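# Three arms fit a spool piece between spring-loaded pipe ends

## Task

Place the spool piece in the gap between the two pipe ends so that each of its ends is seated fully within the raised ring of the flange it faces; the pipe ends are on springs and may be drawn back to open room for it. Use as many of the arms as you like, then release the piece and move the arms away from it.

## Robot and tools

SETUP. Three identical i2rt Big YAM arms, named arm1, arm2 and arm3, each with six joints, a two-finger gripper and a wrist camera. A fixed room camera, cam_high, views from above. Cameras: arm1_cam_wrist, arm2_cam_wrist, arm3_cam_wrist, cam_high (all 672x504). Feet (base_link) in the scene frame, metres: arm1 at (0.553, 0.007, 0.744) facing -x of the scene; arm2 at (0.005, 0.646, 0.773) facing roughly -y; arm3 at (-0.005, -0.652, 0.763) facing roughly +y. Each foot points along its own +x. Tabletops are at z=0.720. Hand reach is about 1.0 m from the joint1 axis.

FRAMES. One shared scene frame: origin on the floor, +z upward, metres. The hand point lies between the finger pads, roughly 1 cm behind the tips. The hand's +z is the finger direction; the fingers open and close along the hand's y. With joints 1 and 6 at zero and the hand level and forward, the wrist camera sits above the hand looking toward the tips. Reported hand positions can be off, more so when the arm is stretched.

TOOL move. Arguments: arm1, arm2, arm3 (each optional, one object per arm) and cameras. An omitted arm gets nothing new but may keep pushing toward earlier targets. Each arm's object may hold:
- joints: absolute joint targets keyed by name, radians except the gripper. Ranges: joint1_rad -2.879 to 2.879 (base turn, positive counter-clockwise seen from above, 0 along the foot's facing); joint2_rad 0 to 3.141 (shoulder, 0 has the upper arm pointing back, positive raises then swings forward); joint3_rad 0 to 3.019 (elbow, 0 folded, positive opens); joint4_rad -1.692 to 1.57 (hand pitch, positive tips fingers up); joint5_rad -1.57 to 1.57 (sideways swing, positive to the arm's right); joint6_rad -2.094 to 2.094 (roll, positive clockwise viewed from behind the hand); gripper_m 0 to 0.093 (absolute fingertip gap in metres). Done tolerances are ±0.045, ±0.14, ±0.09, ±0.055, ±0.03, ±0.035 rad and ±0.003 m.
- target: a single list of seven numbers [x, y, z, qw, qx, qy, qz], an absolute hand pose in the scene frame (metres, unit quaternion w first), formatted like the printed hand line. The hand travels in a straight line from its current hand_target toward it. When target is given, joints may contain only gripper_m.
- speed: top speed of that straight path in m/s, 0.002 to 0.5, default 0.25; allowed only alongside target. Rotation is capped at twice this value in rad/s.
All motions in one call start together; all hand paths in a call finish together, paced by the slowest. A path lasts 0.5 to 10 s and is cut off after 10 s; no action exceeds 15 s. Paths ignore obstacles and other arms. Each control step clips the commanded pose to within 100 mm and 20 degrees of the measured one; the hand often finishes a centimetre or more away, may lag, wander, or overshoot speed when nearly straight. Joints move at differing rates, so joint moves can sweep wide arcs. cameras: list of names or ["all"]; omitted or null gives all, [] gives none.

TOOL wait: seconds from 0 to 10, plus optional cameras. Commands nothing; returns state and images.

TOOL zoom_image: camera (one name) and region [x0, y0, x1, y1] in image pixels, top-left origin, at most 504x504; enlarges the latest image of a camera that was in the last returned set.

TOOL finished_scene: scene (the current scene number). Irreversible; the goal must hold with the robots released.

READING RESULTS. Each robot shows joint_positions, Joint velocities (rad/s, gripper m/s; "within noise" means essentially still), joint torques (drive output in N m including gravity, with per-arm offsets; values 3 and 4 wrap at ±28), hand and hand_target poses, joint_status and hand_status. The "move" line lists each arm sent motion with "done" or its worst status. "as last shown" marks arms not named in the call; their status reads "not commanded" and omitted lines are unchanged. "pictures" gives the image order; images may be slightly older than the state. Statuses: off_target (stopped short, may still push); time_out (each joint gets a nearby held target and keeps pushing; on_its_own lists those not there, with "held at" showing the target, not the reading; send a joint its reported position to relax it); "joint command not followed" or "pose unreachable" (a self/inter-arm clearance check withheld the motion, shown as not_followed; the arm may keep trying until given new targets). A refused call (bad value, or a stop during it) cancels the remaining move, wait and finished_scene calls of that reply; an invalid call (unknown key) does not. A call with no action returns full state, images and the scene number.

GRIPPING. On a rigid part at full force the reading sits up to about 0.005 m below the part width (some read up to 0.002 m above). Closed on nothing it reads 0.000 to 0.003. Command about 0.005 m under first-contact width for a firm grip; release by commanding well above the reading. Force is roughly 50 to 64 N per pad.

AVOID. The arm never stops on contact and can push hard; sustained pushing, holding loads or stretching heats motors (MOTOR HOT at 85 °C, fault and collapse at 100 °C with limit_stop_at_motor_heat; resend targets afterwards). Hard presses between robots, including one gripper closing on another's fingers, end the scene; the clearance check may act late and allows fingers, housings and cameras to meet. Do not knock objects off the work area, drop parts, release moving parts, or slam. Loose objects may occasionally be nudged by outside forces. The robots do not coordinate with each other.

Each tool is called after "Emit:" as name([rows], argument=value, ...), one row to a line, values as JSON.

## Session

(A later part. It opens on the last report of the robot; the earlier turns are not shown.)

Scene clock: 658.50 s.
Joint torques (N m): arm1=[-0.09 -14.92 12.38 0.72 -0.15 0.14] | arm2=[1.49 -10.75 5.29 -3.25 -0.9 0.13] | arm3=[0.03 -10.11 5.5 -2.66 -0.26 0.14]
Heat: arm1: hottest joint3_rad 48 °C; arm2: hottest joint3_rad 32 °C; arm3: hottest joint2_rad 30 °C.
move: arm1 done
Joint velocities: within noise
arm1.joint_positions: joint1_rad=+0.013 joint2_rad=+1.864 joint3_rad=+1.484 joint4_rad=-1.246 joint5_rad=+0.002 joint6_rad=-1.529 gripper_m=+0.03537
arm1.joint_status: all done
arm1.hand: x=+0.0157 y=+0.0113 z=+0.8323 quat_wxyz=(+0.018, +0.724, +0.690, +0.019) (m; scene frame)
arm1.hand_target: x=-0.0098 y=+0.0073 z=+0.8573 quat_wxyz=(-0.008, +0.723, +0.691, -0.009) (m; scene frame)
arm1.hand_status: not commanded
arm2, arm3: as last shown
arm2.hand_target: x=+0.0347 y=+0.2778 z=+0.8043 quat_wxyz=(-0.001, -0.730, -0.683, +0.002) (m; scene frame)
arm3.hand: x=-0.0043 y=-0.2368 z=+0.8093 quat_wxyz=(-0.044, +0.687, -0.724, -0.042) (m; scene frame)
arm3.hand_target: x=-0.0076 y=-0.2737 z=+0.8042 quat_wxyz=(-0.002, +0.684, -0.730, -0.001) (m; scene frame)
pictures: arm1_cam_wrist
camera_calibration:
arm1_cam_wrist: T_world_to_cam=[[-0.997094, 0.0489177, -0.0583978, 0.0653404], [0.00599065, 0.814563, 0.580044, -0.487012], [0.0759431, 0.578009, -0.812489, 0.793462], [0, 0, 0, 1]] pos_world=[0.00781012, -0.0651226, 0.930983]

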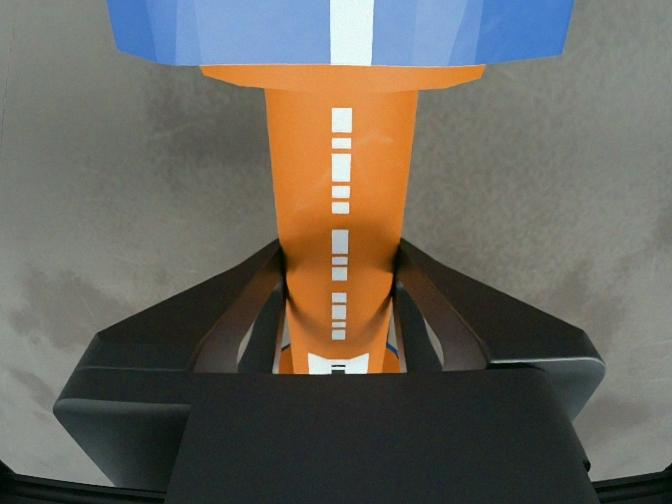

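Emit:
move(arm1={"joints": {"joint4_rad": -1.2605}}, arm2={"target": [0.0340, 0.265, 0.806, 0, 0.7296, 0.6839, 0], "speed": 0.015}, arm3={"target": [-0.0070, -0.261, 0.806, 0, 0.6839, -0.7296, 0], "speed": 0.015}, cameras=["arm1_cam_wrist", "cam_high"])

Emit:
zoom_image(camera="cam_high", region=[270, 245, 320, 305])

Emit:
zoom_image(camera="cam_high", region=[345, 240, 395, 300])

Scene clock: 665.23 s.
Joint torques (N m): arm1=[-0.09 -14.92 12.38 -0.16 -0.14 0.15] | arm2=[1.26 -10.46 6.43 -2.71 -0.79 0.11] | arm3=[0.26 -8.35 6.95 -2.3 -0.27 0.12]
Heat: arm1: hottest joint3_rad 48 °C; arm2: hottest joint3_rad 33 °C; arm3: hottest joint2_rad 30 °C.
move: arm1 done; arm2 off_target; arm3 off_target
Joint velocities: within noise
arm1.joint_positions: joint1_rad=+0.013 joint2_rad=+1.864 joint3_rad=+1.484 joint4_rad=-1.249 joint5_rad=+0.002 joint6_rad=-1.529 gripper_m=+0.03537
arm1.joint_status: all done
arm1.hand: x=+0.0165 y=+0.0113 z=+0.8324 quat_wxyz=(+0.019, +0.724, +0.690, +0.021) (m; scene frame)
arm1.hand_target: x=-0.0040 y=+0.0073 z=+0.8572 quat_wxyz=(+0.000, +0.723, +0.691, +0.000) (m; scene frame)
arm1.hand_status: not commanded
arm2.joint_positions: joint1_rad=+0.123 joint2_rad=+1.558 joint3_rad=+0.902 joint4_rad=-0.820 joint5_rad=+0.016 joint6_rad=+0.138 gripper_m=+0.04014
arm2.joint_status: not commanded
arm2.hand: x=+0.0320 y=+0.2362 z=+0.8100 quat_wxyz=(-0.035, -0.729, -0.683, +0.041) (m; scene frame)
arm2.hand_target: x=+0.0338 y=+0.2638 z=+0.8065 quat_wxyz=(-0.001, -0.730, -0.684, +0.001) (m; scene frame)
arm2.hand_status: off_target (0.029 m and 6.1 deg from the pose sent, 0.025 m and 7.4 deg at the start)
arm3.joint_positions: joint1_rad=+0.009 joint2_rad=+1.569 joint3_rad=+0.943 joint4_rad=-0.857 joint5_rad=-0.001 joint6_rad=+0.052 gripper_m=+0.03828
arm3.joint_status: not commanded
arm3.hand: x=-0.0044 y=-0.2322 z=+0.8095 quat_wxyz=(-0.037, +0.687, -0.724, -0.035) (m; scene frame)
arm3.hand_target: x=-0.0068 y=-0.2599 z=+0.8064 quat_wxyz=(-0.001, +0.684, -0.730, +0.000) (m; scene frame)
arm3.hand_status: off_target (0.029 m and 5.9 deg from the pose sent, 0.025 m and 6.9 deg at the start)
pictures: arm1_cam_wrist, cam_high
camera_calibration:
arm1_cam_wrist: T_world_to_cam=[[-0.996886, 0.048928, -0.061835, 0.0690323], [0.00400125, 0.814577, 0.580041, -0.486996], [0.0787497, 0.577988, -0.812237, 0.793167], [0, 0, 0, 1]] pos_world=[0.00830431, -0.0651226, 0.930985]

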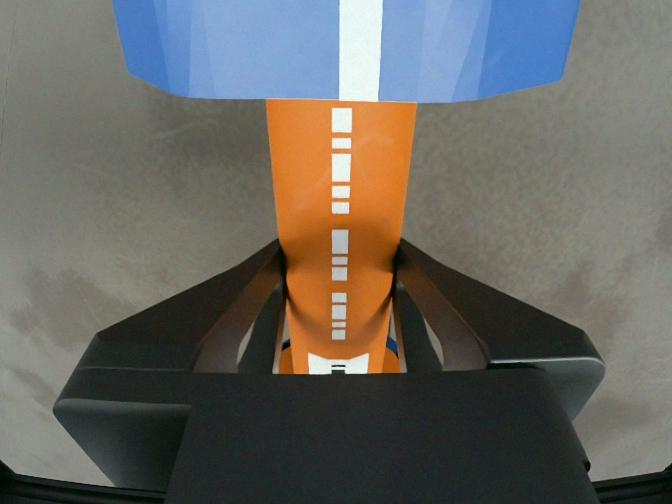

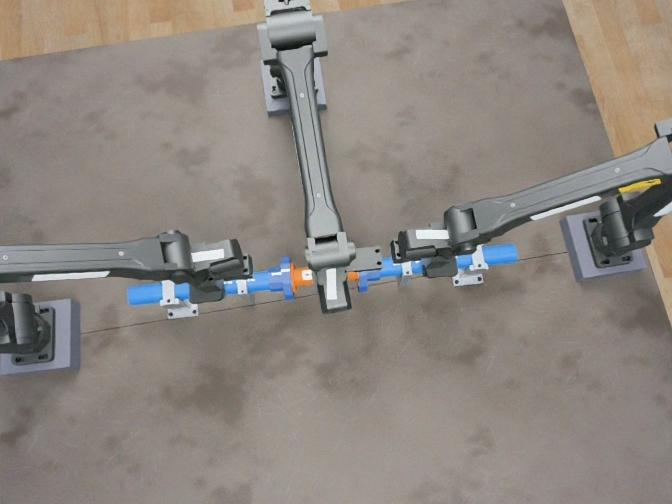

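Scaled by 8.400 from the camera's 672x504 image, which has a finer 960x720 frame.

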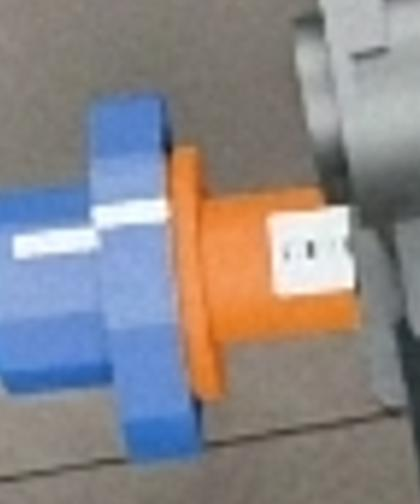

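Scaled by 8.400 from the camera's 672x504 image, which has a finer 960x720 frame.

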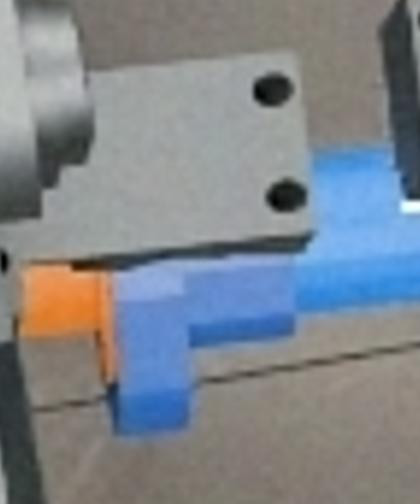

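Emit:
move(arm2={"target": [0.0330, 0.252, 0.808, 0, 0.7296, 0.6839, 0], "speed": 0.015}, arm3={"target": [-0.0060, -0.248, 0.808, 0, 0.6839, -0.7296, 0], "speed": 0.015}, cameras=["arm1_cam_wrist", "cam_high"])

Emit:
zoom_image(camera="cam_high", region=[270, 245, 320, 305])

Emit:
zoom_image(camera="cam_high", region=[345, 240, 395, 300])

Scene clock: 671.00 s.
Joint torques (N m): arm1=[-0.09 -14.92 12.23 -0.1 -0.23 0.14] | arm2=[1.08 -10.29 7.49 -2.26 -0.68 0.08] | arm3=[-0.32 -9.23 8.16 -1.73 -0.21 0.08]
Heat: arm1: hottest joint3_rad 48 °C; arm2: hottest joint3_rad 33 °C; arm3: hottest joint3_rad 31 °C.
move: arm2 off_target; arm3 off_target
Joint velocities: within noise
arm1.joint_positions: joint1_rad=+0.013 joint2_rad=+1.864 joint3_rad=+1.486 joint4_rad=-1.251 joint5_rad=+0.004 joint6_rad=-1.529 gripper_m=+0.03537
arm1.joint_status: not commanded
arm1.hand: x=+0.0161 y=+0.0117 z=+0.8330 quat_wxyz=(+0.018, +0.724, +0.690, +0.021) (m; scene frame)
arm1.hand_target: x=-0.0041 y=+0.0072 z=+0.8573 quat_wxyz=(+0.000, +0.723, +0.691, -0.001) (m; scene frame)
arm1.hand_status: not commanded
arm2.joint_positions: joint1_rad=+0.121 joint2_rad=+1.577 joint3_rad=+0.926 joint4_rad=-0.847 joint5_rad=+0.014 joint6_rad=+0.136 gripper_m=+0.04014
arm2.joint_status: not commanded
arm2.hand: x=+0.0317 y=+0.2330 z=+0.8096 quat_wxyz=(-0.027, -0.729, -0.683, +0.033) (m; scene frame)
arm2.hand_target: x=+0.0329 y=+0.2514 z=+0.8084 quat_wxyz=(-0.001, -0.730, -0.684, +0.001) (m; scene frame)
arm2.hand_status: off_target (0.019 m and 4.9 deg from the pose sent, 0.016 m and 6.1 deg at the start)
arm3.joint_positions: joint1_rad=+0.009 joint2_rad=+1.587 joint3_rad=+0.967 joint4_rad=-0.887 joint5_rad=-0.002 joint6_rad=+0.051 gripper_m=+0.03828
arm3.joint_status: not commanded
arm3.hand: x=-0.0046 y=-0.2299 z=+0.8096 quat_wxyz=(-0.028, +0.688, -0.725, -0.027) (m; scene frame)
arm3.hand_target: x=-0.0059 y=-0.2475 z=+0.8083 quat_wxyz=(-0.001, +0.684, -0.729, -0.001) (m; scene frame)
arm3.hand_status: off_target (0.018 m and 4.5 deg from the pose sent, 0.016 m and 5.9 deg at the start)
pictures: arm1_cam_wrist, cam_high
camera_calibration:
arm1_cam_wrist: T_world_to_cam=[[-0.99694, 0.048989, -0.0609224, 0.0678104], [0.00440549, 0.813267, 0.581873, -0.489238], [0.0780516, 0.579824, -0.810994, 0.792457], [0, 0, 0, 1]] pos_world=[0.00790568, -0.0649263, 0.931484]

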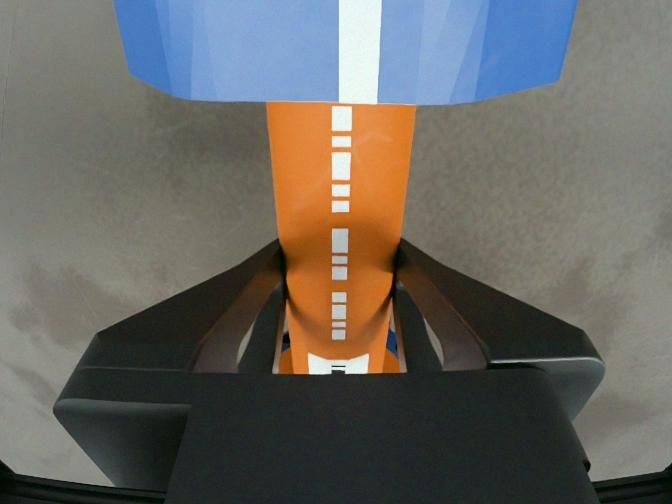

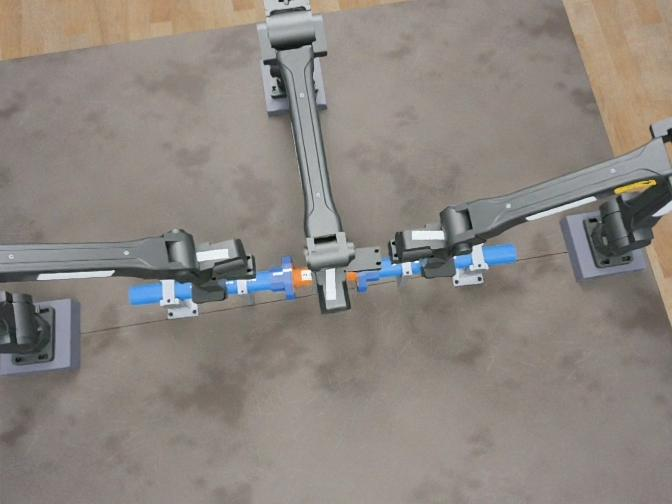

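Scaled by 8.400 from the camera's 672x504 image, which has a finer 960x720 frame.

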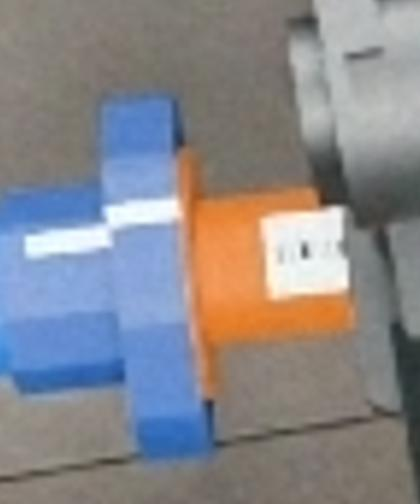

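Scaled by 8.400 from the camera's 672x504 image, which has a finer 960x720 frame.

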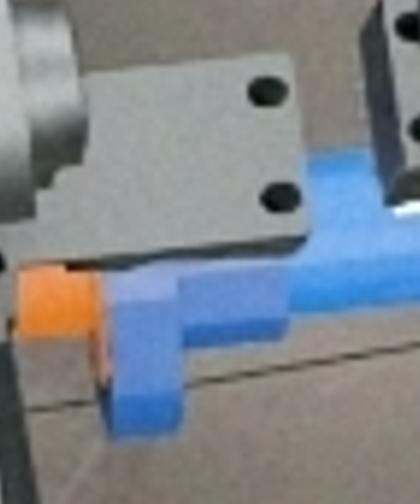

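Emit:
move(arm2={"target": [0.0325, 0.238, 0.809, 0, 0.7296, 0.6839, 0], "speed": 0.015}, arm3={"target": [-0.0055, -0.234, 0.809, 0, 0.6839, -0.7296, 0], "speed": 0.015}, cameras=["arm1_cam_wrist", "cam_high"])

Emit:
zoom_image(camera="cam_high", region=[270, 245, 320, 305])

Emit:
zoom_image(camera="cam_high", region=[345, 240, 395, 300])

Scene clock: 677.27 s.
Joint torques (N m): arm1=[-0.15 -14.97 12.25 -0.1 -0.32 0.14] | arm2=[0.97 -9.82 8.76 -1.42 -0.55 0.06] | arm3=[0.38 -8.35 9.4 -0.81 -0.18 0.07]
Heat: arm1: hottest joint3_rad 49 °C; arm2: hottest joint3_rad 33 °C; arm3: hottest joint3_rad 31 °C.
move: arm2 off_target; arm3 off_target
Joint velocities: within noise
arm1.joint_positions: joint1_rad=+0.013 joint2_rad=+1.865 joint3_rad=+1.486 joint4_rad=-1.251 joint5_rad=+0.007 joint6_rad=-1.529 gripper_m=+0.03537
arm1.joint_status: not commanded
arm1.hand: x=+0.0161 y=+0.0122 z=+0.8326 quat_wxyz=(+0.017, +0.724, +0.690, +0.022) (m; scene frame)
arm1.hand_target: x=-0.0041 y=+0.0072 z=+0.8574 quat_wxyz=(+0.000, +0.723, +0.691, -0.001) (m; scene frame)
arm1.hand_status: not commanded
arm2.joint_positions: joint1_rad=+0.120 joint2_rad=+1.598 joint3_rad=+0.952 joint4_rad=-0.882 joint5_rad=+0.011 joint6_rad=+0.134 gripper_m=+0.04014
arm2.joint_status: not commanded
arm2.hand: x=+0.0317 y=+0.2316 z=+0.8092 quat_wxyz=(-0.016, -0.729, -0.684, +0.022) (m; scene frame)
arm2.hand_target: x=+0.0325 y=+0.2379 z=+0.8093 quat_wxyz=(-0.001, -0.730, -0.684, +0.001) (m; scene frame)
arm2.hand_status: off_target (0.006 m and 3.1 deg from the pose sent, 0.005 m and 4.9 deg at the start)
arm3.joint_positions: joint1_rad=+0.009 joint2_rad=+1.608 joint3_rad=+0.991 joint4_rad=-0.922 joint5_rad=-0.002 joint6_rad=+0.051 gripper_m=+0.03828
arm3.joint_status: not commanded
arm3.hand: x=-0.0046 y=-0.2291 z=+0.8088 quat_wxyz=(-0.018, +0.689, -0.725, -0.015) (m; scene frame)
arm3.hand_target: x=-0.0055 y=-0.2341 z=+0.8091 quat_wxyz=(-0.001, +0.684, -0.729, +0.000) (m; scene frame)
arm3.hand_status: off_target (0.005 m and 2.8 deg from the pose sent, 0.004 m and 4.5 deg at the start)
pictures: arm1_cam_wrist, cam_high
camera_calibration:
arm1_cam_wrist: T_world_to_cam=[[-0.996903, 0.048955, -0.0615493, 0.0683441], [0.00380043, 0.811704, 0.584057, -0.491177], [0.0785523, 0.582014, -0.809376, 0.790488], [0, 0, 0, 1]] pos_world=[0.00790445, -0.0647307, 0.930884]

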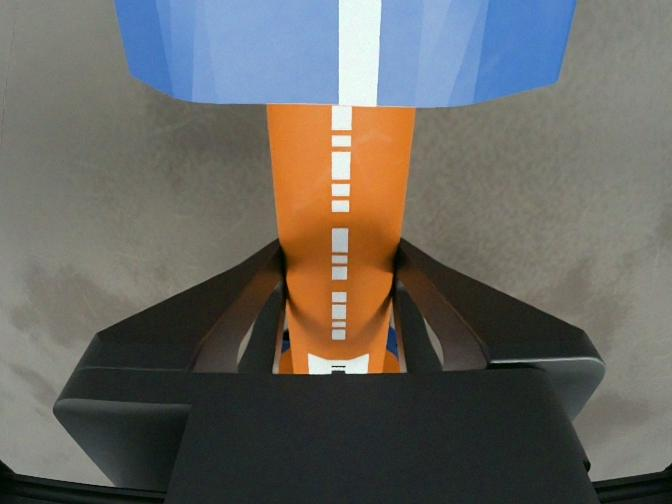

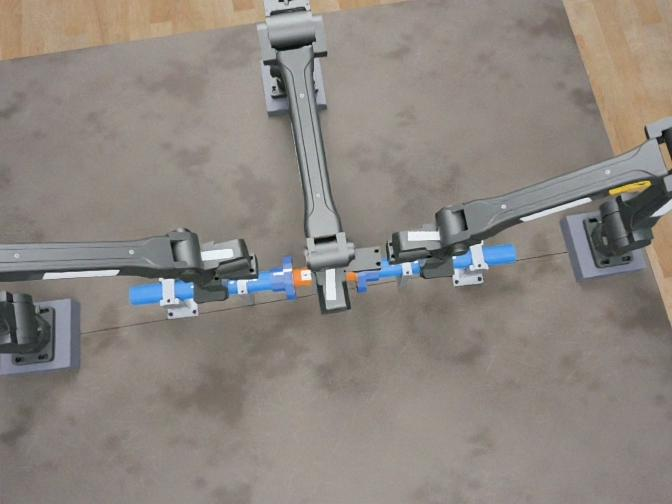

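Scaled by 8.400 from the camera's 672x504 image, which has a finer 960x720 frame.

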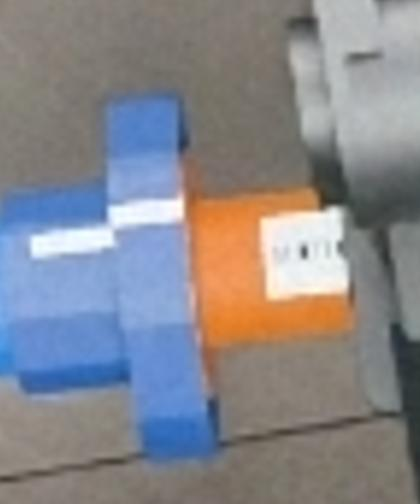

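Scaled by 8.400 from the camera's 672x504 image, which has a finer 960x720 frame.

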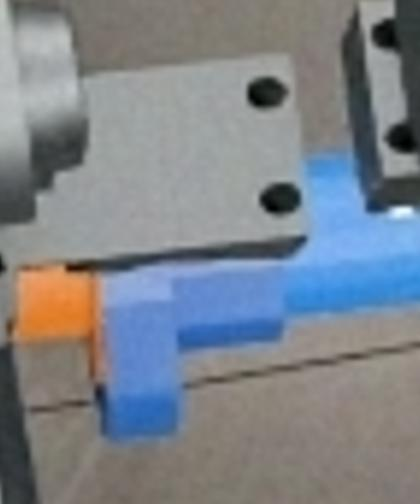

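Emit:
move(arm2={"target": [0.0315, 0.220, 0.810, 0, 0.7296, 0.6839, 0], "speed": 0.015}, arm3={"target": [-0.0045, -0.217, 0.810, 0, 0.6839, -0.7296, 0], "speed": 0.015}, cameras=["arm1_cam_wrist", "cam_high"])

Emit:
zoom_image(camera="cam_high", region=[270, 245, 320, 305])

Emit:
zoom_image(camera="cam_high", region=[345, 240, 395, 300])

Scene clock: 684.23 s.
Joint torques (N m): arm1=[-0.15 -14.92 12.23 -0.1 -0.32 0.14] | arm2=[0.73 -9.05 10.39 -0.17 -0.36 0.03] | arm3=[-0.09 -10.23 7.82 0.57 -0.11 -0.05]
Heat: arm1: hottest joint3_rad 51 °C; arm2: hottest joint3_rad 34 °C; arm3: hottest joint3_rad 32 °C.
move: arm2 off_target; arm3 not_followed
Joint velocities: within noise
arm1.joint_positions: joint1_rad=+0.013 joint2_rad=+1.865 joint3_rad=+1.486 joint4_rad=-1.251 joint5_rad=+0.007 joint6_rad=-1.529 gripper_m=+0.03537
arm1.joint_status: not commanded
arm1.hand: x=+0.0161 y=+0.0122 z=+0.8326 quat_wxyz=(+0.017, +0.724, +0.690, +0.022) (m; scene frame)
arm1.hand_target: x=-0.0041 y=+0.0072 z=+0.8574 quat_wxyz=(+0.000, +0.723, +0.691, -0.001) (m; scene frame)
arm1.hand_status: not commanded
arm2.joint_positions: joint1_rad=+0.117 joint2_rad=+1.623 joint3_rad=+0.985 joint4_rad=-0.934 joint5_rad=+0.006 joint6_rad=+0.132 gripper_m=+0.04014
arm2.joint_status: not commanded
arm2.hand: x=+0.0313 y=+0.2311 z=+0.8092 quat_wxyz=(-0.001, -0.730, -0.684, +0.006) (m; scene frame)
arm2.hand_target: x=+0.0314 y=+0.2202 z=+0.8100 quat_wxyz=(+0.000, -0.730, -0.684, +0.000) (m; scene frame)
arm2.hand_status: off_target (0.011 m and 0.7 deg from the pose sent, 0.012 m and 3.1 deg at the start)
arm3.joint_positions: joint1_rad=+0.009 joint2_rad=+1.622 joint3_rad=+1.011 joint4_rad=-0.952 joint5_rad=-0.002 joint6_rad=+0.049 gripper_m=+0.03828
arm3.joint_status: not commanded
arm3.hand: x=-0.0047 y=-0.2287 z=+0.8090 quat_wxyz=(-0.009, +0.689, -0.724, -0.006) (m; scene frame)
arm3.hand_target: x=-0.0047 y=-0.2288 z=+0.8090 quat_wxyz=(-0.009, +0.689, -0.724, -0.006) (m; scene frame)
arm3.hand_status: not_followed (0.012 m and 1.5 deg from the pose sent, 0.012 m and 2.8 deg at the start)
pictures: arm1_cam_wrist, cam_high
led back after a hold (arm3 arm): the arm was led back toward your command in small steps, so it may still be short of it.
pose unreachable (arm3 arm): on one or more control steps of this call this arm could not follow its commanded pose, so it was not sent that pose on those steps. On the call's last step it was still not sent that pose. It may still have moved: this result reports where it is.
cause: moving toward the commanded pose would bring a part of the arm too close to another arm (this arm's wrist (the part past joint 4) and the arm1 arm's wrist camera, at the place that arm is still heading or pushing toward).
camera_calibration:
arm1_cam_wrist: T_world_to_cam=[[-0.996903, 0.048955, -0.0615493, 0.0683441], [0.00380043, 0.811704, 0.584057, -0.491177], [0.0785523, 0.582014, -0.809376, 0.790488], [0, 0, 0, 1]] pos_world=[0.00790445, -0.0647307, 0.930884]

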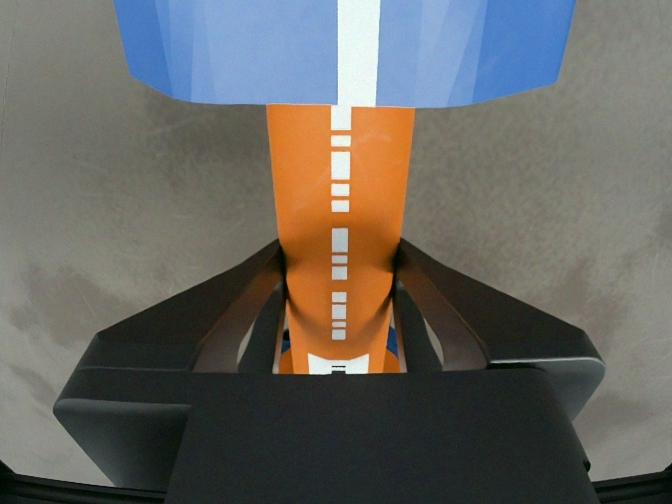

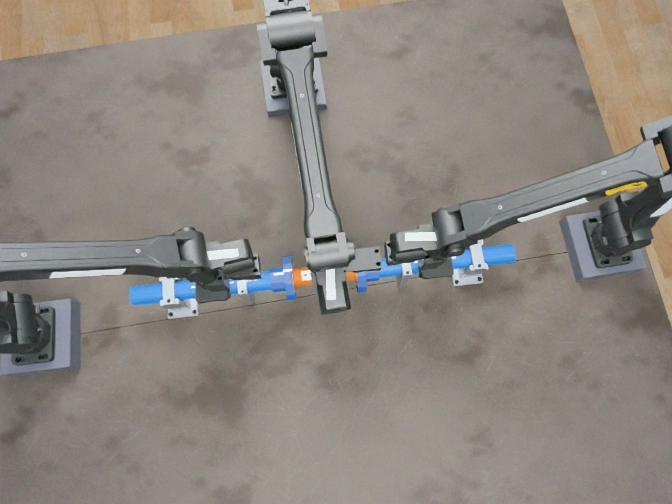

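Scaled by 8.400 from the camera's 672x504 image, which has a finer 960x720 frame.

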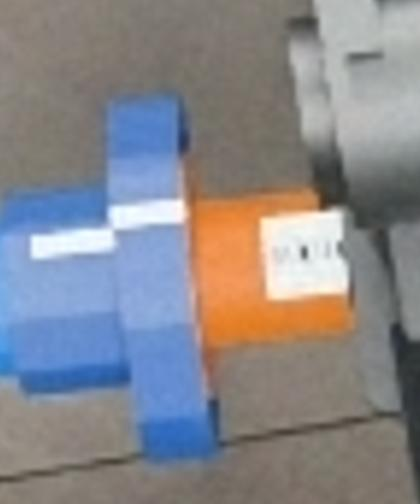

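Scaled by 8.400 from the camera's 672x504 image, which has a finer 960x720 frame.

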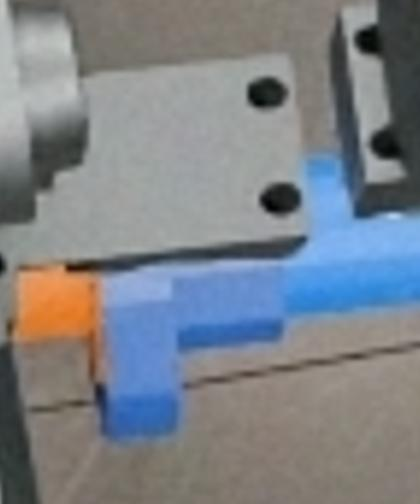

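Emit:
move(arm1={"joints": {"gripper_m": 0.06}}, cameras=["arm1_cam_wrist", "cam_high"])

Emit:
zoom_image(camera="cam_high", region=[270, 245, 320, 305])

Emit:
zoom_image(camera="cam_high", region=[345, 240, 395, 300])

Scene clock: 694.60 s.
Joint torques (N m): arm1=[-0.32 -15.03 11.18 -0.01 -0.16 0.14] | arm2=[0.73 -9.05 10.35 -0.13 -0.34 0.03] | arm3=[-0.91 -10.23 7.6 0.75 -0.1 -0.01]
Heat: arm1: hottest joint3_rad 52 °C; arm2: hottest joint3_rad 35 °C; arm3: hottest joint3_rad 32 °C.
move: arm1 done
Joint velocities: within noise
arm1.joint_positions: joint1_rad=+0.014 joint2_rad=+1.865 joint3_rad=+1.501 joint4_rad=-1.252 joint5_rad=+0.002 joint6_rad=-1.529 gripper_m=+0.05990
arm1.joint_status: all done
arm1.hand: x=+0.0108 y=+0.0108 z=+0.8376 quat_wxyz=(+0.014, +0.723, +0.690, +0.016) (m; scene frame)
arm1.hand_target: x=-0.0041 y=+0.0071 z=+0.8574 quat_wxyz=(+0.000, +0.723, +0.691, -0.001) (m; scene frame)
arm1.hand_status: not commanded
arm2: as last shown
arm2.joint_positions: joint1_rad=+0.117 joint2_rad=+1.624 joint3_rad=+0.985 joint4_rad=-0.934 joint5_rad=+0.006 joint6_rad=+0.132 gripper_m=+0.04014
arm2.hand: x=+0.0313 y=+0.2309 z=+0.8091 quat_wxyz=(-0.001, -0.730, -0.684, +0.006) (m; scene frame)
arm3.joint_positions: joint1_rad=+0.009 joint2_rad=+1.622 joint3_rad=+1.011 joint4_rad=-0.951 joint5_rad=-0.002 joint6_rad=+0.049 gripper_m=+0.03828
arm3.joint_status: not commanded
arm3.hand: x=-0.0046 y=-0.2283 z=+0.8092 quat_wxyz=(-0.009, +0.689, -0.724, -0.007) (m; scene frame)
arm3.hand_target: x=-0.0047 y=-0.2289 z=+0.8091 quat_wxyz=(-0.009, +0.689, -0.724, -0.006) (m; scene frame)
arm3.hand_status: not commanded
pictures: arm1_cam_wrist, cam_high
camera_calibration:
arm1_cam_wrist: T_world_to_cam=[[-0.997679, 0.0478217, -0.0484702, 0.0524424], [0.0108411, 0.814335, 0.580294, -0.489838], [0.0672216, 0.578421, -0.812964, 0.798911], [0, 0, 0, 1]] pos_world=[0.00392706, -0.0657226, 0.936277]

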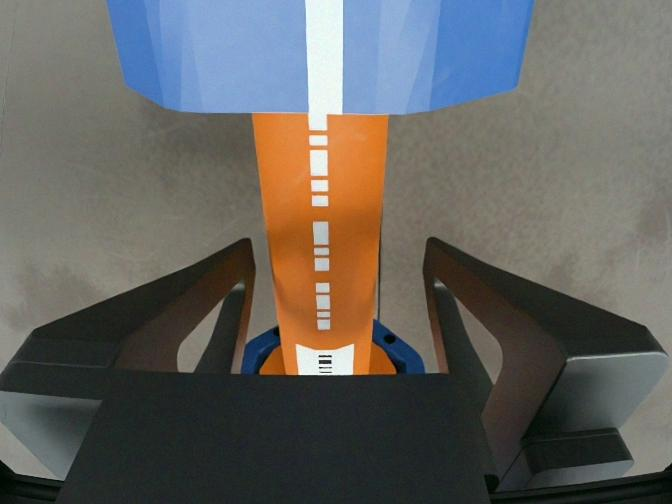

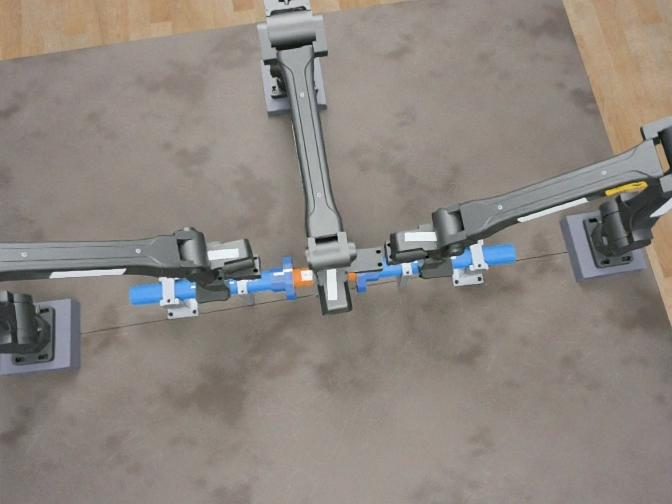

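Scaled by 8.400 from the camera's 672x504 image, which has a finer 960x720 frame.

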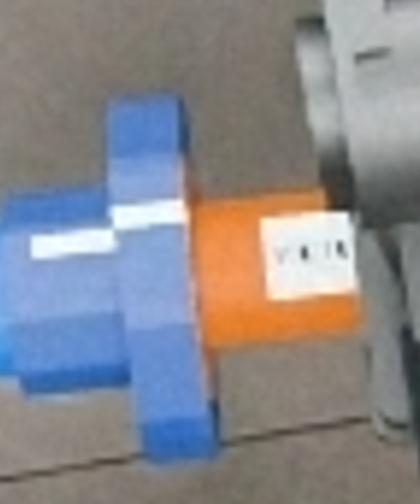

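Scaled by 8.400 from the camera's 672x504 image, which has a finer 960x720 frame.

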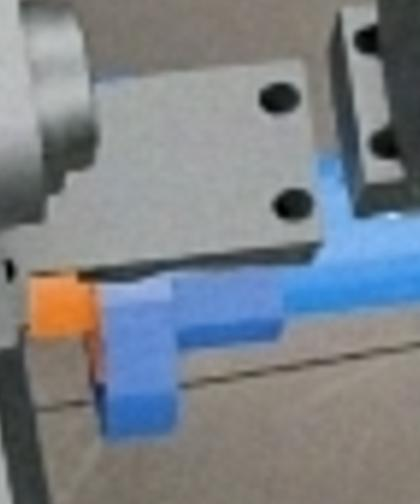

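Emit:
move(arm1={"joints": {"gripper_m": 0.085}}, cameras=[])

Emit:
move(arm1={"target": [0.0, 0.0075, 0.96, 0, 0.723, 0.691, 0], "speed": 0.08}, cameras=["arm1_cam_wrist", "cam_high"])

Scene clock: 699.60 s.
Joint torques (N m): arm1=[-0.26 -15.09 11.18 -0.02 -0.16 0.14] | arm2=[0.85 -9.11 10.33 -0.16 -0.34 0.03] | arm3=[-0.26 -9.64 7.8 1.07 -0.09 -0.02]
Heat: arm1: hottest joint3_rad 51 °C; arm2: hottest joint3_rad 36 °C; arm3: hottest joint3_rad 32 °C.
move: arm1 done
Joint velocities: within noise
arm1.joint_positions: joint1_rad=+0.014 joint2_rad=+1.865 joint3_rad=+1.501 joint4_rad=-1.252 joint5_rad=+0.002 joint6_rad=-1.529 gripper_m=+0.08483
arm1.joint_status: all done
arm1.hand: x=+0.0108 y=+0.0108 z=+0.8376 quat_wxyz=(+0.014, +0.723, +0.690, +0.016) (m; scene frame)
arm1.hand_target: x=-0.0041 y=+0.0071 z=+0.8574 quat_wxyz=(+0.000, +0.723, +0.691, -0.001) (m; scene frame)
arm1.hand_status: not commanded
arm2, arm3: as last shown
pictures: none
No camera images: "cameras" was empty.

Scene clock: 701.57 s.
Joint torques (N m): arm1=[-0.26 -15.38 12.1 -0.05 -0.15 0.14] | arm2=[0.79 -9.05 10.32 -0.17 -0.34 0.03] | arm3=[-1.14 -9.82 7.94 0.76 -0.07 0]
Heat: arm1: hottest joint3_rad 51 °C; arm2: hottest joint3_rad 36 °C; arm3: hottest joint3_rad 32 °C.
move: arm1 off_target
Joint velocities: within noise
arm1.joint_positions: joint1_rad=+0.014 joint2_rad=+1.808 joint3_rad=+1.678 joint4_rad=-1.498 joint5_rad=+0.002 joint6_rad=-1.529 gripper_m=+0.08491
arm1.joint_status: not commanded
arm1.hand: x=+0.0121 y=+0.0109 z=+0.9336 quat_wxyz=(+0.018, +0.723, +0.690, +0.020) (m; scene frame)
arm1.hand_target: x=+0.0012 y=+0.0075 z=+0.9600 quat_wxyz=(+0.000, +0.723, +0.691, +0.000) (m; scene frame)
arm1.hand_status: off_target (0.029 m and 3.1 deg from the pose sent, 0.123 m and 2.4 deg at the start)
arm2, arm3: as last shown
pictures: arm1_cam_wrist, cam_high
camera_calibration:
arm1_cam_wrist: T_world_to_cam=[[-0.997013, 0.0477755, -0.0606895, 0.0697724], [0.00369793, 0.814371, 0.580332, -0.545584], [0.0771494, 0.578374, -0.812115, 0.875898], [0, 0, 0, 1]] pos_world=[0.00400648, -0.0656225, 1.03218]

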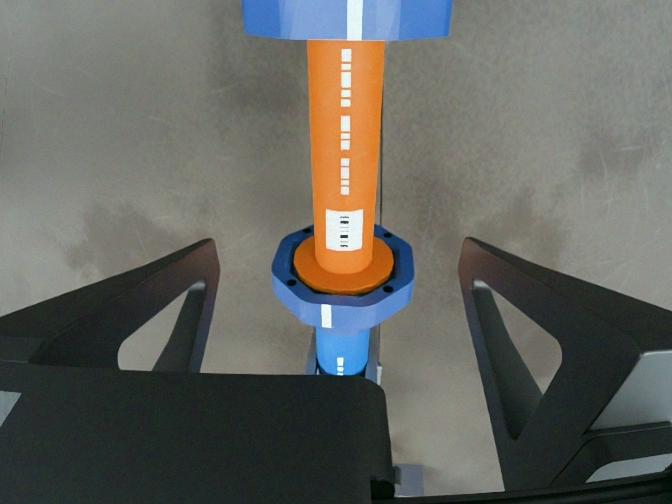

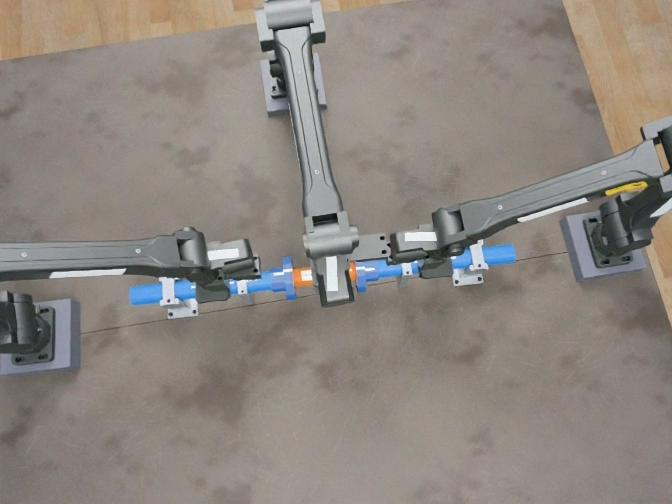

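Emit:
zoom_image(camera="arm1_cam_wrist", region=[250, 200, 440, 340])

Emit:
zoom_image(camera="arm1_cam_wrist", region=[230, 0, 470, 120])

Scaled by 2.653 from the camera's 672x504 image, which has a finer 960x720 frame.

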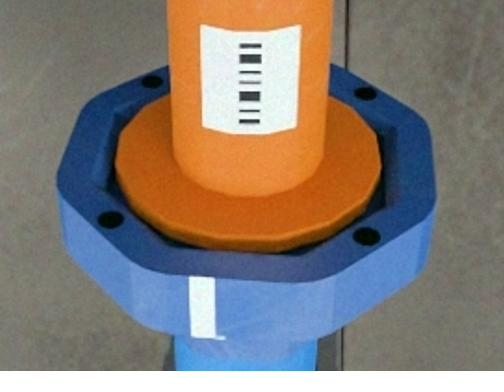

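Scaled by 2.100 from the camera's 672x504 image, which has a finer 960x720 frame.

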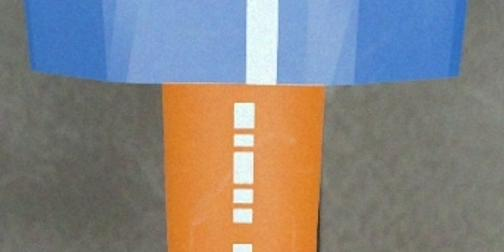

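Emit:
move(arm1={"target": [0.12, 0.0075, 1.08, 0, 0.723, 0.691, 0], "speed": 0.2}, cameras=[])

Emit:
move(arm3={"target": [-0.0045, -0.217, 0.810, 0, 0.6839, -0.7296, 0], "speed": 0.03}, cameras=["arm1_cam_wrist", "cam_high"])

Scene clock: 711.53 s.
Joint torques (N m): arm1=[-0.21 -9.88 8.8 0.2 -0.13 0.15] | arm2=[0.73 -9.11 10.33 -0.16 -0.34 0.03] | arm3=[0.15 -9.82 7.49 0.7 -0.09 -0.05]
Heat: arm1: hottest joint3_rad 51 °C; arm2: hottest joint3_rad 37 °C; arm3: hottest joint3_rad 33 °C.
move: arm1 off_target
Joint velocities: within noise
arm1.joint_positions: joint1_rad=+0.014 joint2_rad=+1.448 joint3_rad=+1.610 joint4_rad=-1.669 joint5_rad=+0.002 joint6_rad=-1.529 gripper_m=+0.08491
arm1.joint_status: not commanded
arm1.hand: x=+0.1185 y=+0.0104 z=+1.0768 quat_wxyz=(-0.024, +0.723, +0.690, -0.023) (m; scene frame)
arm1.hand_target: x=+0.1200 y=+0.0075 z=+1.0793 quat_wxyz=(-0.022, +0.722, +0.691, -0.023) (m; scene frame)
arm1.hand_status: off_target (0.005 m and 3.8 deg from the pose sent, 0.182 m and 3.1 deg at the start; a joint's target at an end of its range on 32 of 52 steps)
arm2, arm3: as last shown
pictures: none
No camera images: "cameras" was empty.

Scene clock: 712.57 s.
Joint torques (N m): arm1=[-0.21 -9.88 8.81 0.18 -0.14 0.15] | arm2=[0.79 -9.11 10.32 -0.16 -0.34 0.03] | arm3=[-0.91 -8.18 10.99 0.32 -0.27 0.07]
Heat: arm1: hottest joint3_rad 51 °C; arm2: hottest joint3_rad 37 °C; arm3: hottest joint3_rad 33 °C.
move: arm3 off_target
Joint velocities: within noise
arm1, arm2: as last shown
arm3.joint_positions: joint1_rad=+0.009 joint2_rad=+1.630 joint3_rad=+1.022 joint4_rad=-0.969 joint5_rad=-0.002 joint6_rad=+0.049 gripper_m=+0.03828
arm3.joint_status: not commanded
arm3.hand: x=-0.0046 y=-0.2284 z=+0.8092 quat_wxyz=(-0.004, +0.689, -0.724, -0.001) (m; scene frame)
arm3.hand_target: x=-0.0045 y=-0.2172 z=+0.8101 quat_wxyz=(+0.000, +0.684, -0.730, -0.001) (m; scene frame)
arm3.hand_status: off_target (0.011 m and 1.0 deg from the pose sent, 0.011 m and 1.6 deg at the start)
pictures: arm1_cam_wrist, cam_high
camera_calibration:
arm1_cam_wrist: T_world_to_cam=[[-0.997023, 0.0477941, 0.0605006, 0.0540775], [0.0739789, 0.814057, 0.576054, -0.632435], [-0.021719, 0.578815, -0.81517, 0.999244], [0, 0, 0, 1]] pos_world=[0.122406, -0.0661234, 1.1756]

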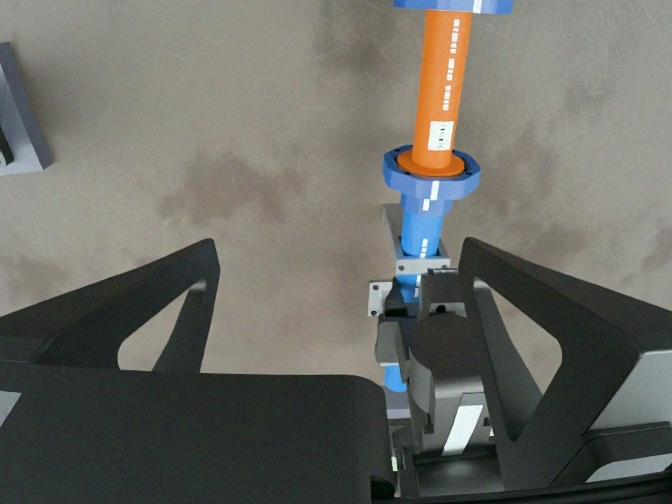

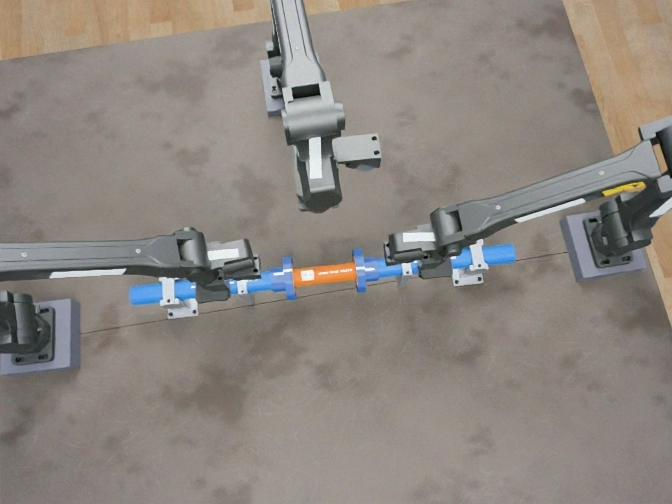

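Emit:
zoom_image(camera="cam_high", region=[270, 245, 320, 305])

Emit:
zoom_image(camera="cam_high", region=[340, 240, 390, 300])

Emit:
zoom_image(camera="arm1_cam_wrist", region=[370, 130, 490, 220])

Scaled by 8.400 from the camera's 672x504 image, which has a finer 960x720 frame.

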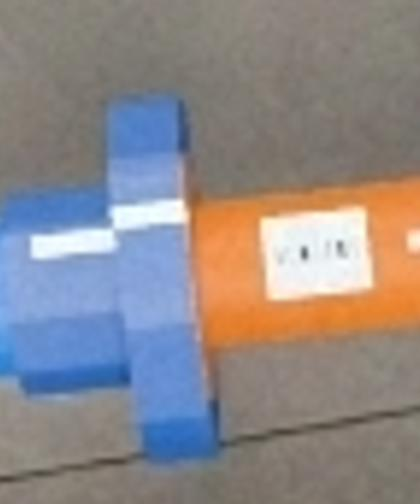

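Scaled by 8.400 from the camera's 672x504 image, which has a finer 960x720 frame.

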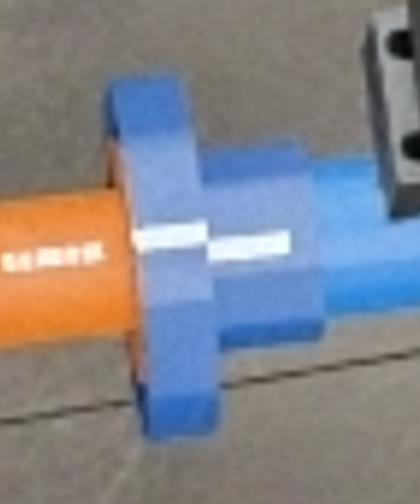

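Scaled by 4.200 from the camera's 672x504 image, which has a finer 960x720 frame.

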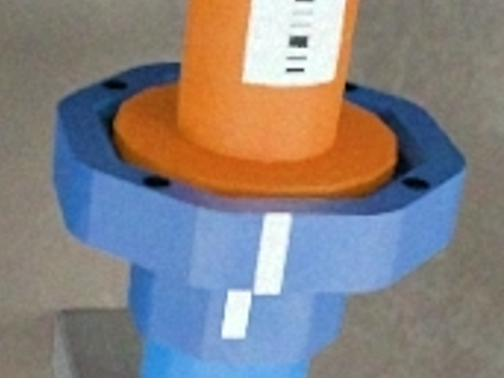

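Emit:
move(arm2={"target": [0.0313, 0.229, 0.811, 0, 0.7296, 0.6839, 0], "speed": 0.02, "joints": {"gripper_m": 0.085}}, arm3={"target": [-0.0045, -0.2265, 0.811, 0, 0.6839, -0.7296, 0], "speed": 0.02, "joints": {"gripper_m": 0.085}}, cameras=["arm1_cam_wrist", "arm2_cam_wrist", "arm3_cam_wrist", "cam_high"])

Emit:
zoom_image(camera="cam_high", region=[270, 245, 320, 305])

Emit:
zoom_image(camera="cam_high", region=[340, 240, 390, 300])

Emit:
zoom_image(camera="arm1_cam_wrist", region=[370, 130, 490, 220])

Scene clock: 737.40 s.
Joint torques (N m): arm1=[-0.21 -9.93 8.8 0.2 -0.13 0.15] | arm2=[0.91 -10.87 8.17 0.2 -0.11 0.04] | arm3=[-0.44 -9.93 8.66 0.8 -0.12 0.03]
Heat: arm1: hottest joint3_rad 49 °C; arm2: hottest joint3_rad 39 °C; arm3: hottest joint3_rad 35 °C.
move: arm2 done; arm3 done
Joint velocities: within noise
arm1: as last shown
arm2.joint_positions: joint1_rad=+0.117 joint2_rad=+1.626 joint3_rad=+0.986 joint4_rad=-0.943 joint5_rad=+0.001 joint6_rad=+0.132 gripper_m=+0.08492
arm2.joint_status: all done
arm2.hand: x=+0.0320 y=+0.2330 z=+0.8087 quat_wxyz=(+0.001, -0.730, -0.684, +0.001) (m; scene frame)
arm2.hand_target: x=+0.0313 y=+0.2290 z=+0.8110 quat_wxyz=(+0.000, -0.730, -0.684, +0.000) (m; scene frame)
arm2.hand_status: done (0.005 m and 0.2 deg from the pose sent, 0.003 m and 0.7 deg at the start)
arm3.joint_positions: joint1_rad=+0.009 joint2_rad=+1.634 joint3_rad=+1.023 joint4_rad=-0.977 joint5_rad=-0.005 joint6_rad=+0.052 gripper_m=+0.08495
arm3.joint_status: all done
arm3.hand: x=-0.0051 y=-0.2303 z=+0.8081 quat_wxyz=(+0.001, +0.688, -0.726, +0.002) (m; scene frame)
arm3.hand_target: x=-0.0045 y=-0.2265 z=+0.8110 quat_wxyz=(+0.000, +0.684, -0.730, +0.000) (m; scene frame)
arm3.hand_status: done (0.005 m and 0.7 deg from the pose sent, 0.003 m and 1.0 deg at the start)
pictures: arm1_cam_wrist, arm2_cam_wrist, arm3_cam_wrist, cam_high
camera_calibration:
arm1_cam_wrist: T_world_to_cam=[[-0.997023, 0.0477941, 0.0605006, 0.0540775], [0.0739789, 0.814057, 0.576054, -0.632435], [-0.021719, 0.578815, -0.81517, 0.999244], [0, 0, 0, 1]] pos_world=[0.122406, -0.0661234, 1.1756]
arm2_cam_wrist: T_world_to_cam=[[-0.997375, 0.0722685, 0.00448952, 0.0137785], [0.0609666, 0.804714, 0.590524, -0.661664], [0.0390635, 0.589248, -0.807008, 0.634944], [0, 0, 0, 1]] pos_world=[0.0292786, 0.157315, 0.903071]
arm3_cam_wrist: T_world_to_cam=[[0.998568, -0.0534392, 0.00245907, -0.00922464], [-0.0448423, -0.81109, 0.583201, -0.65272], [-0.0291713, -0.582476, -0.812324, 0.646158], [0, 0, 0, 1]] pos_world=[-0.00120883, -0.153536, 0.905579]

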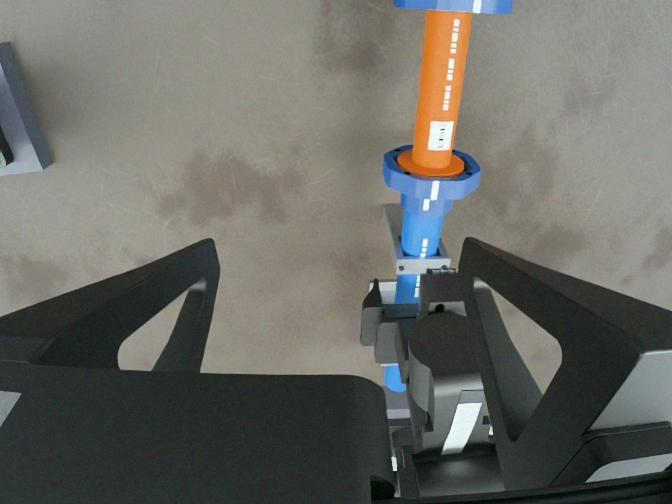

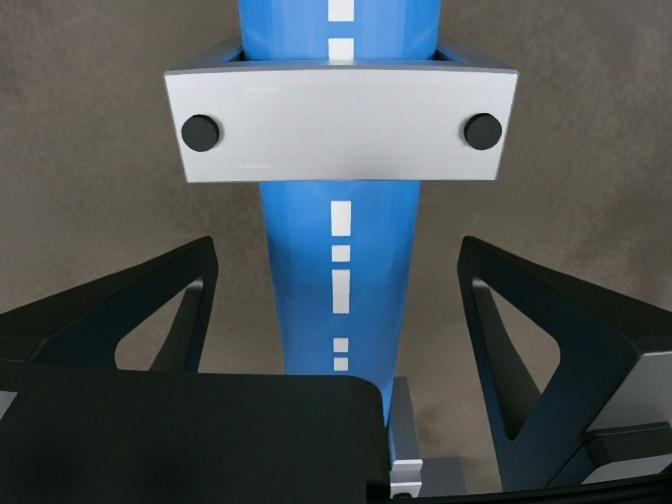

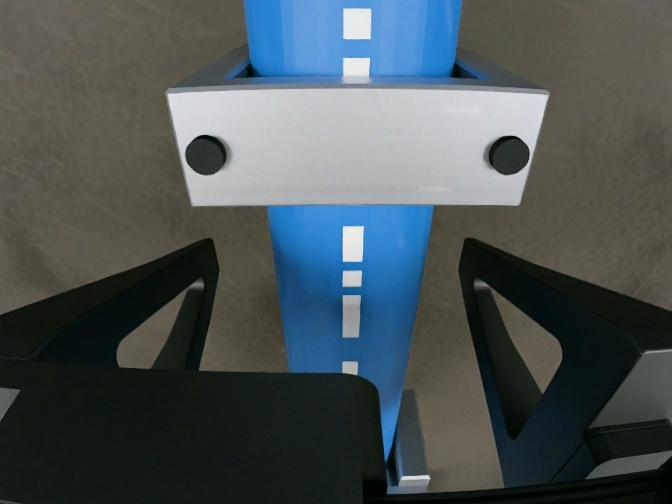

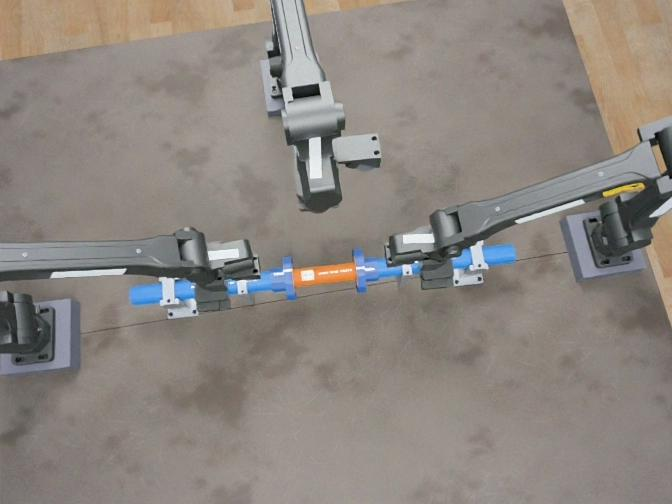

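Scaled by 8.400 from the camera's 672x504 image, which has a finer 960x720 frame.

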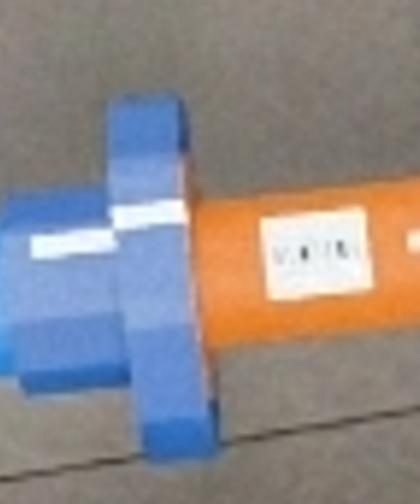

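Scaled by 8.400 from the camera's 672x504 image, which has a finer 960x720 frame.

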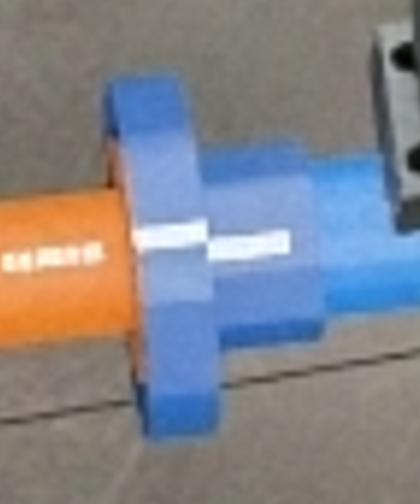

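Scaled by 4.200 from the camera's 672x504 image, which has a finer 960x720 frame.

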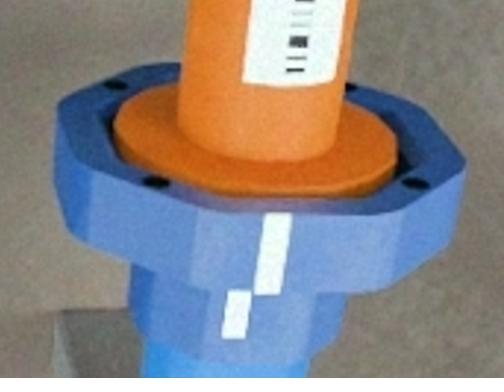

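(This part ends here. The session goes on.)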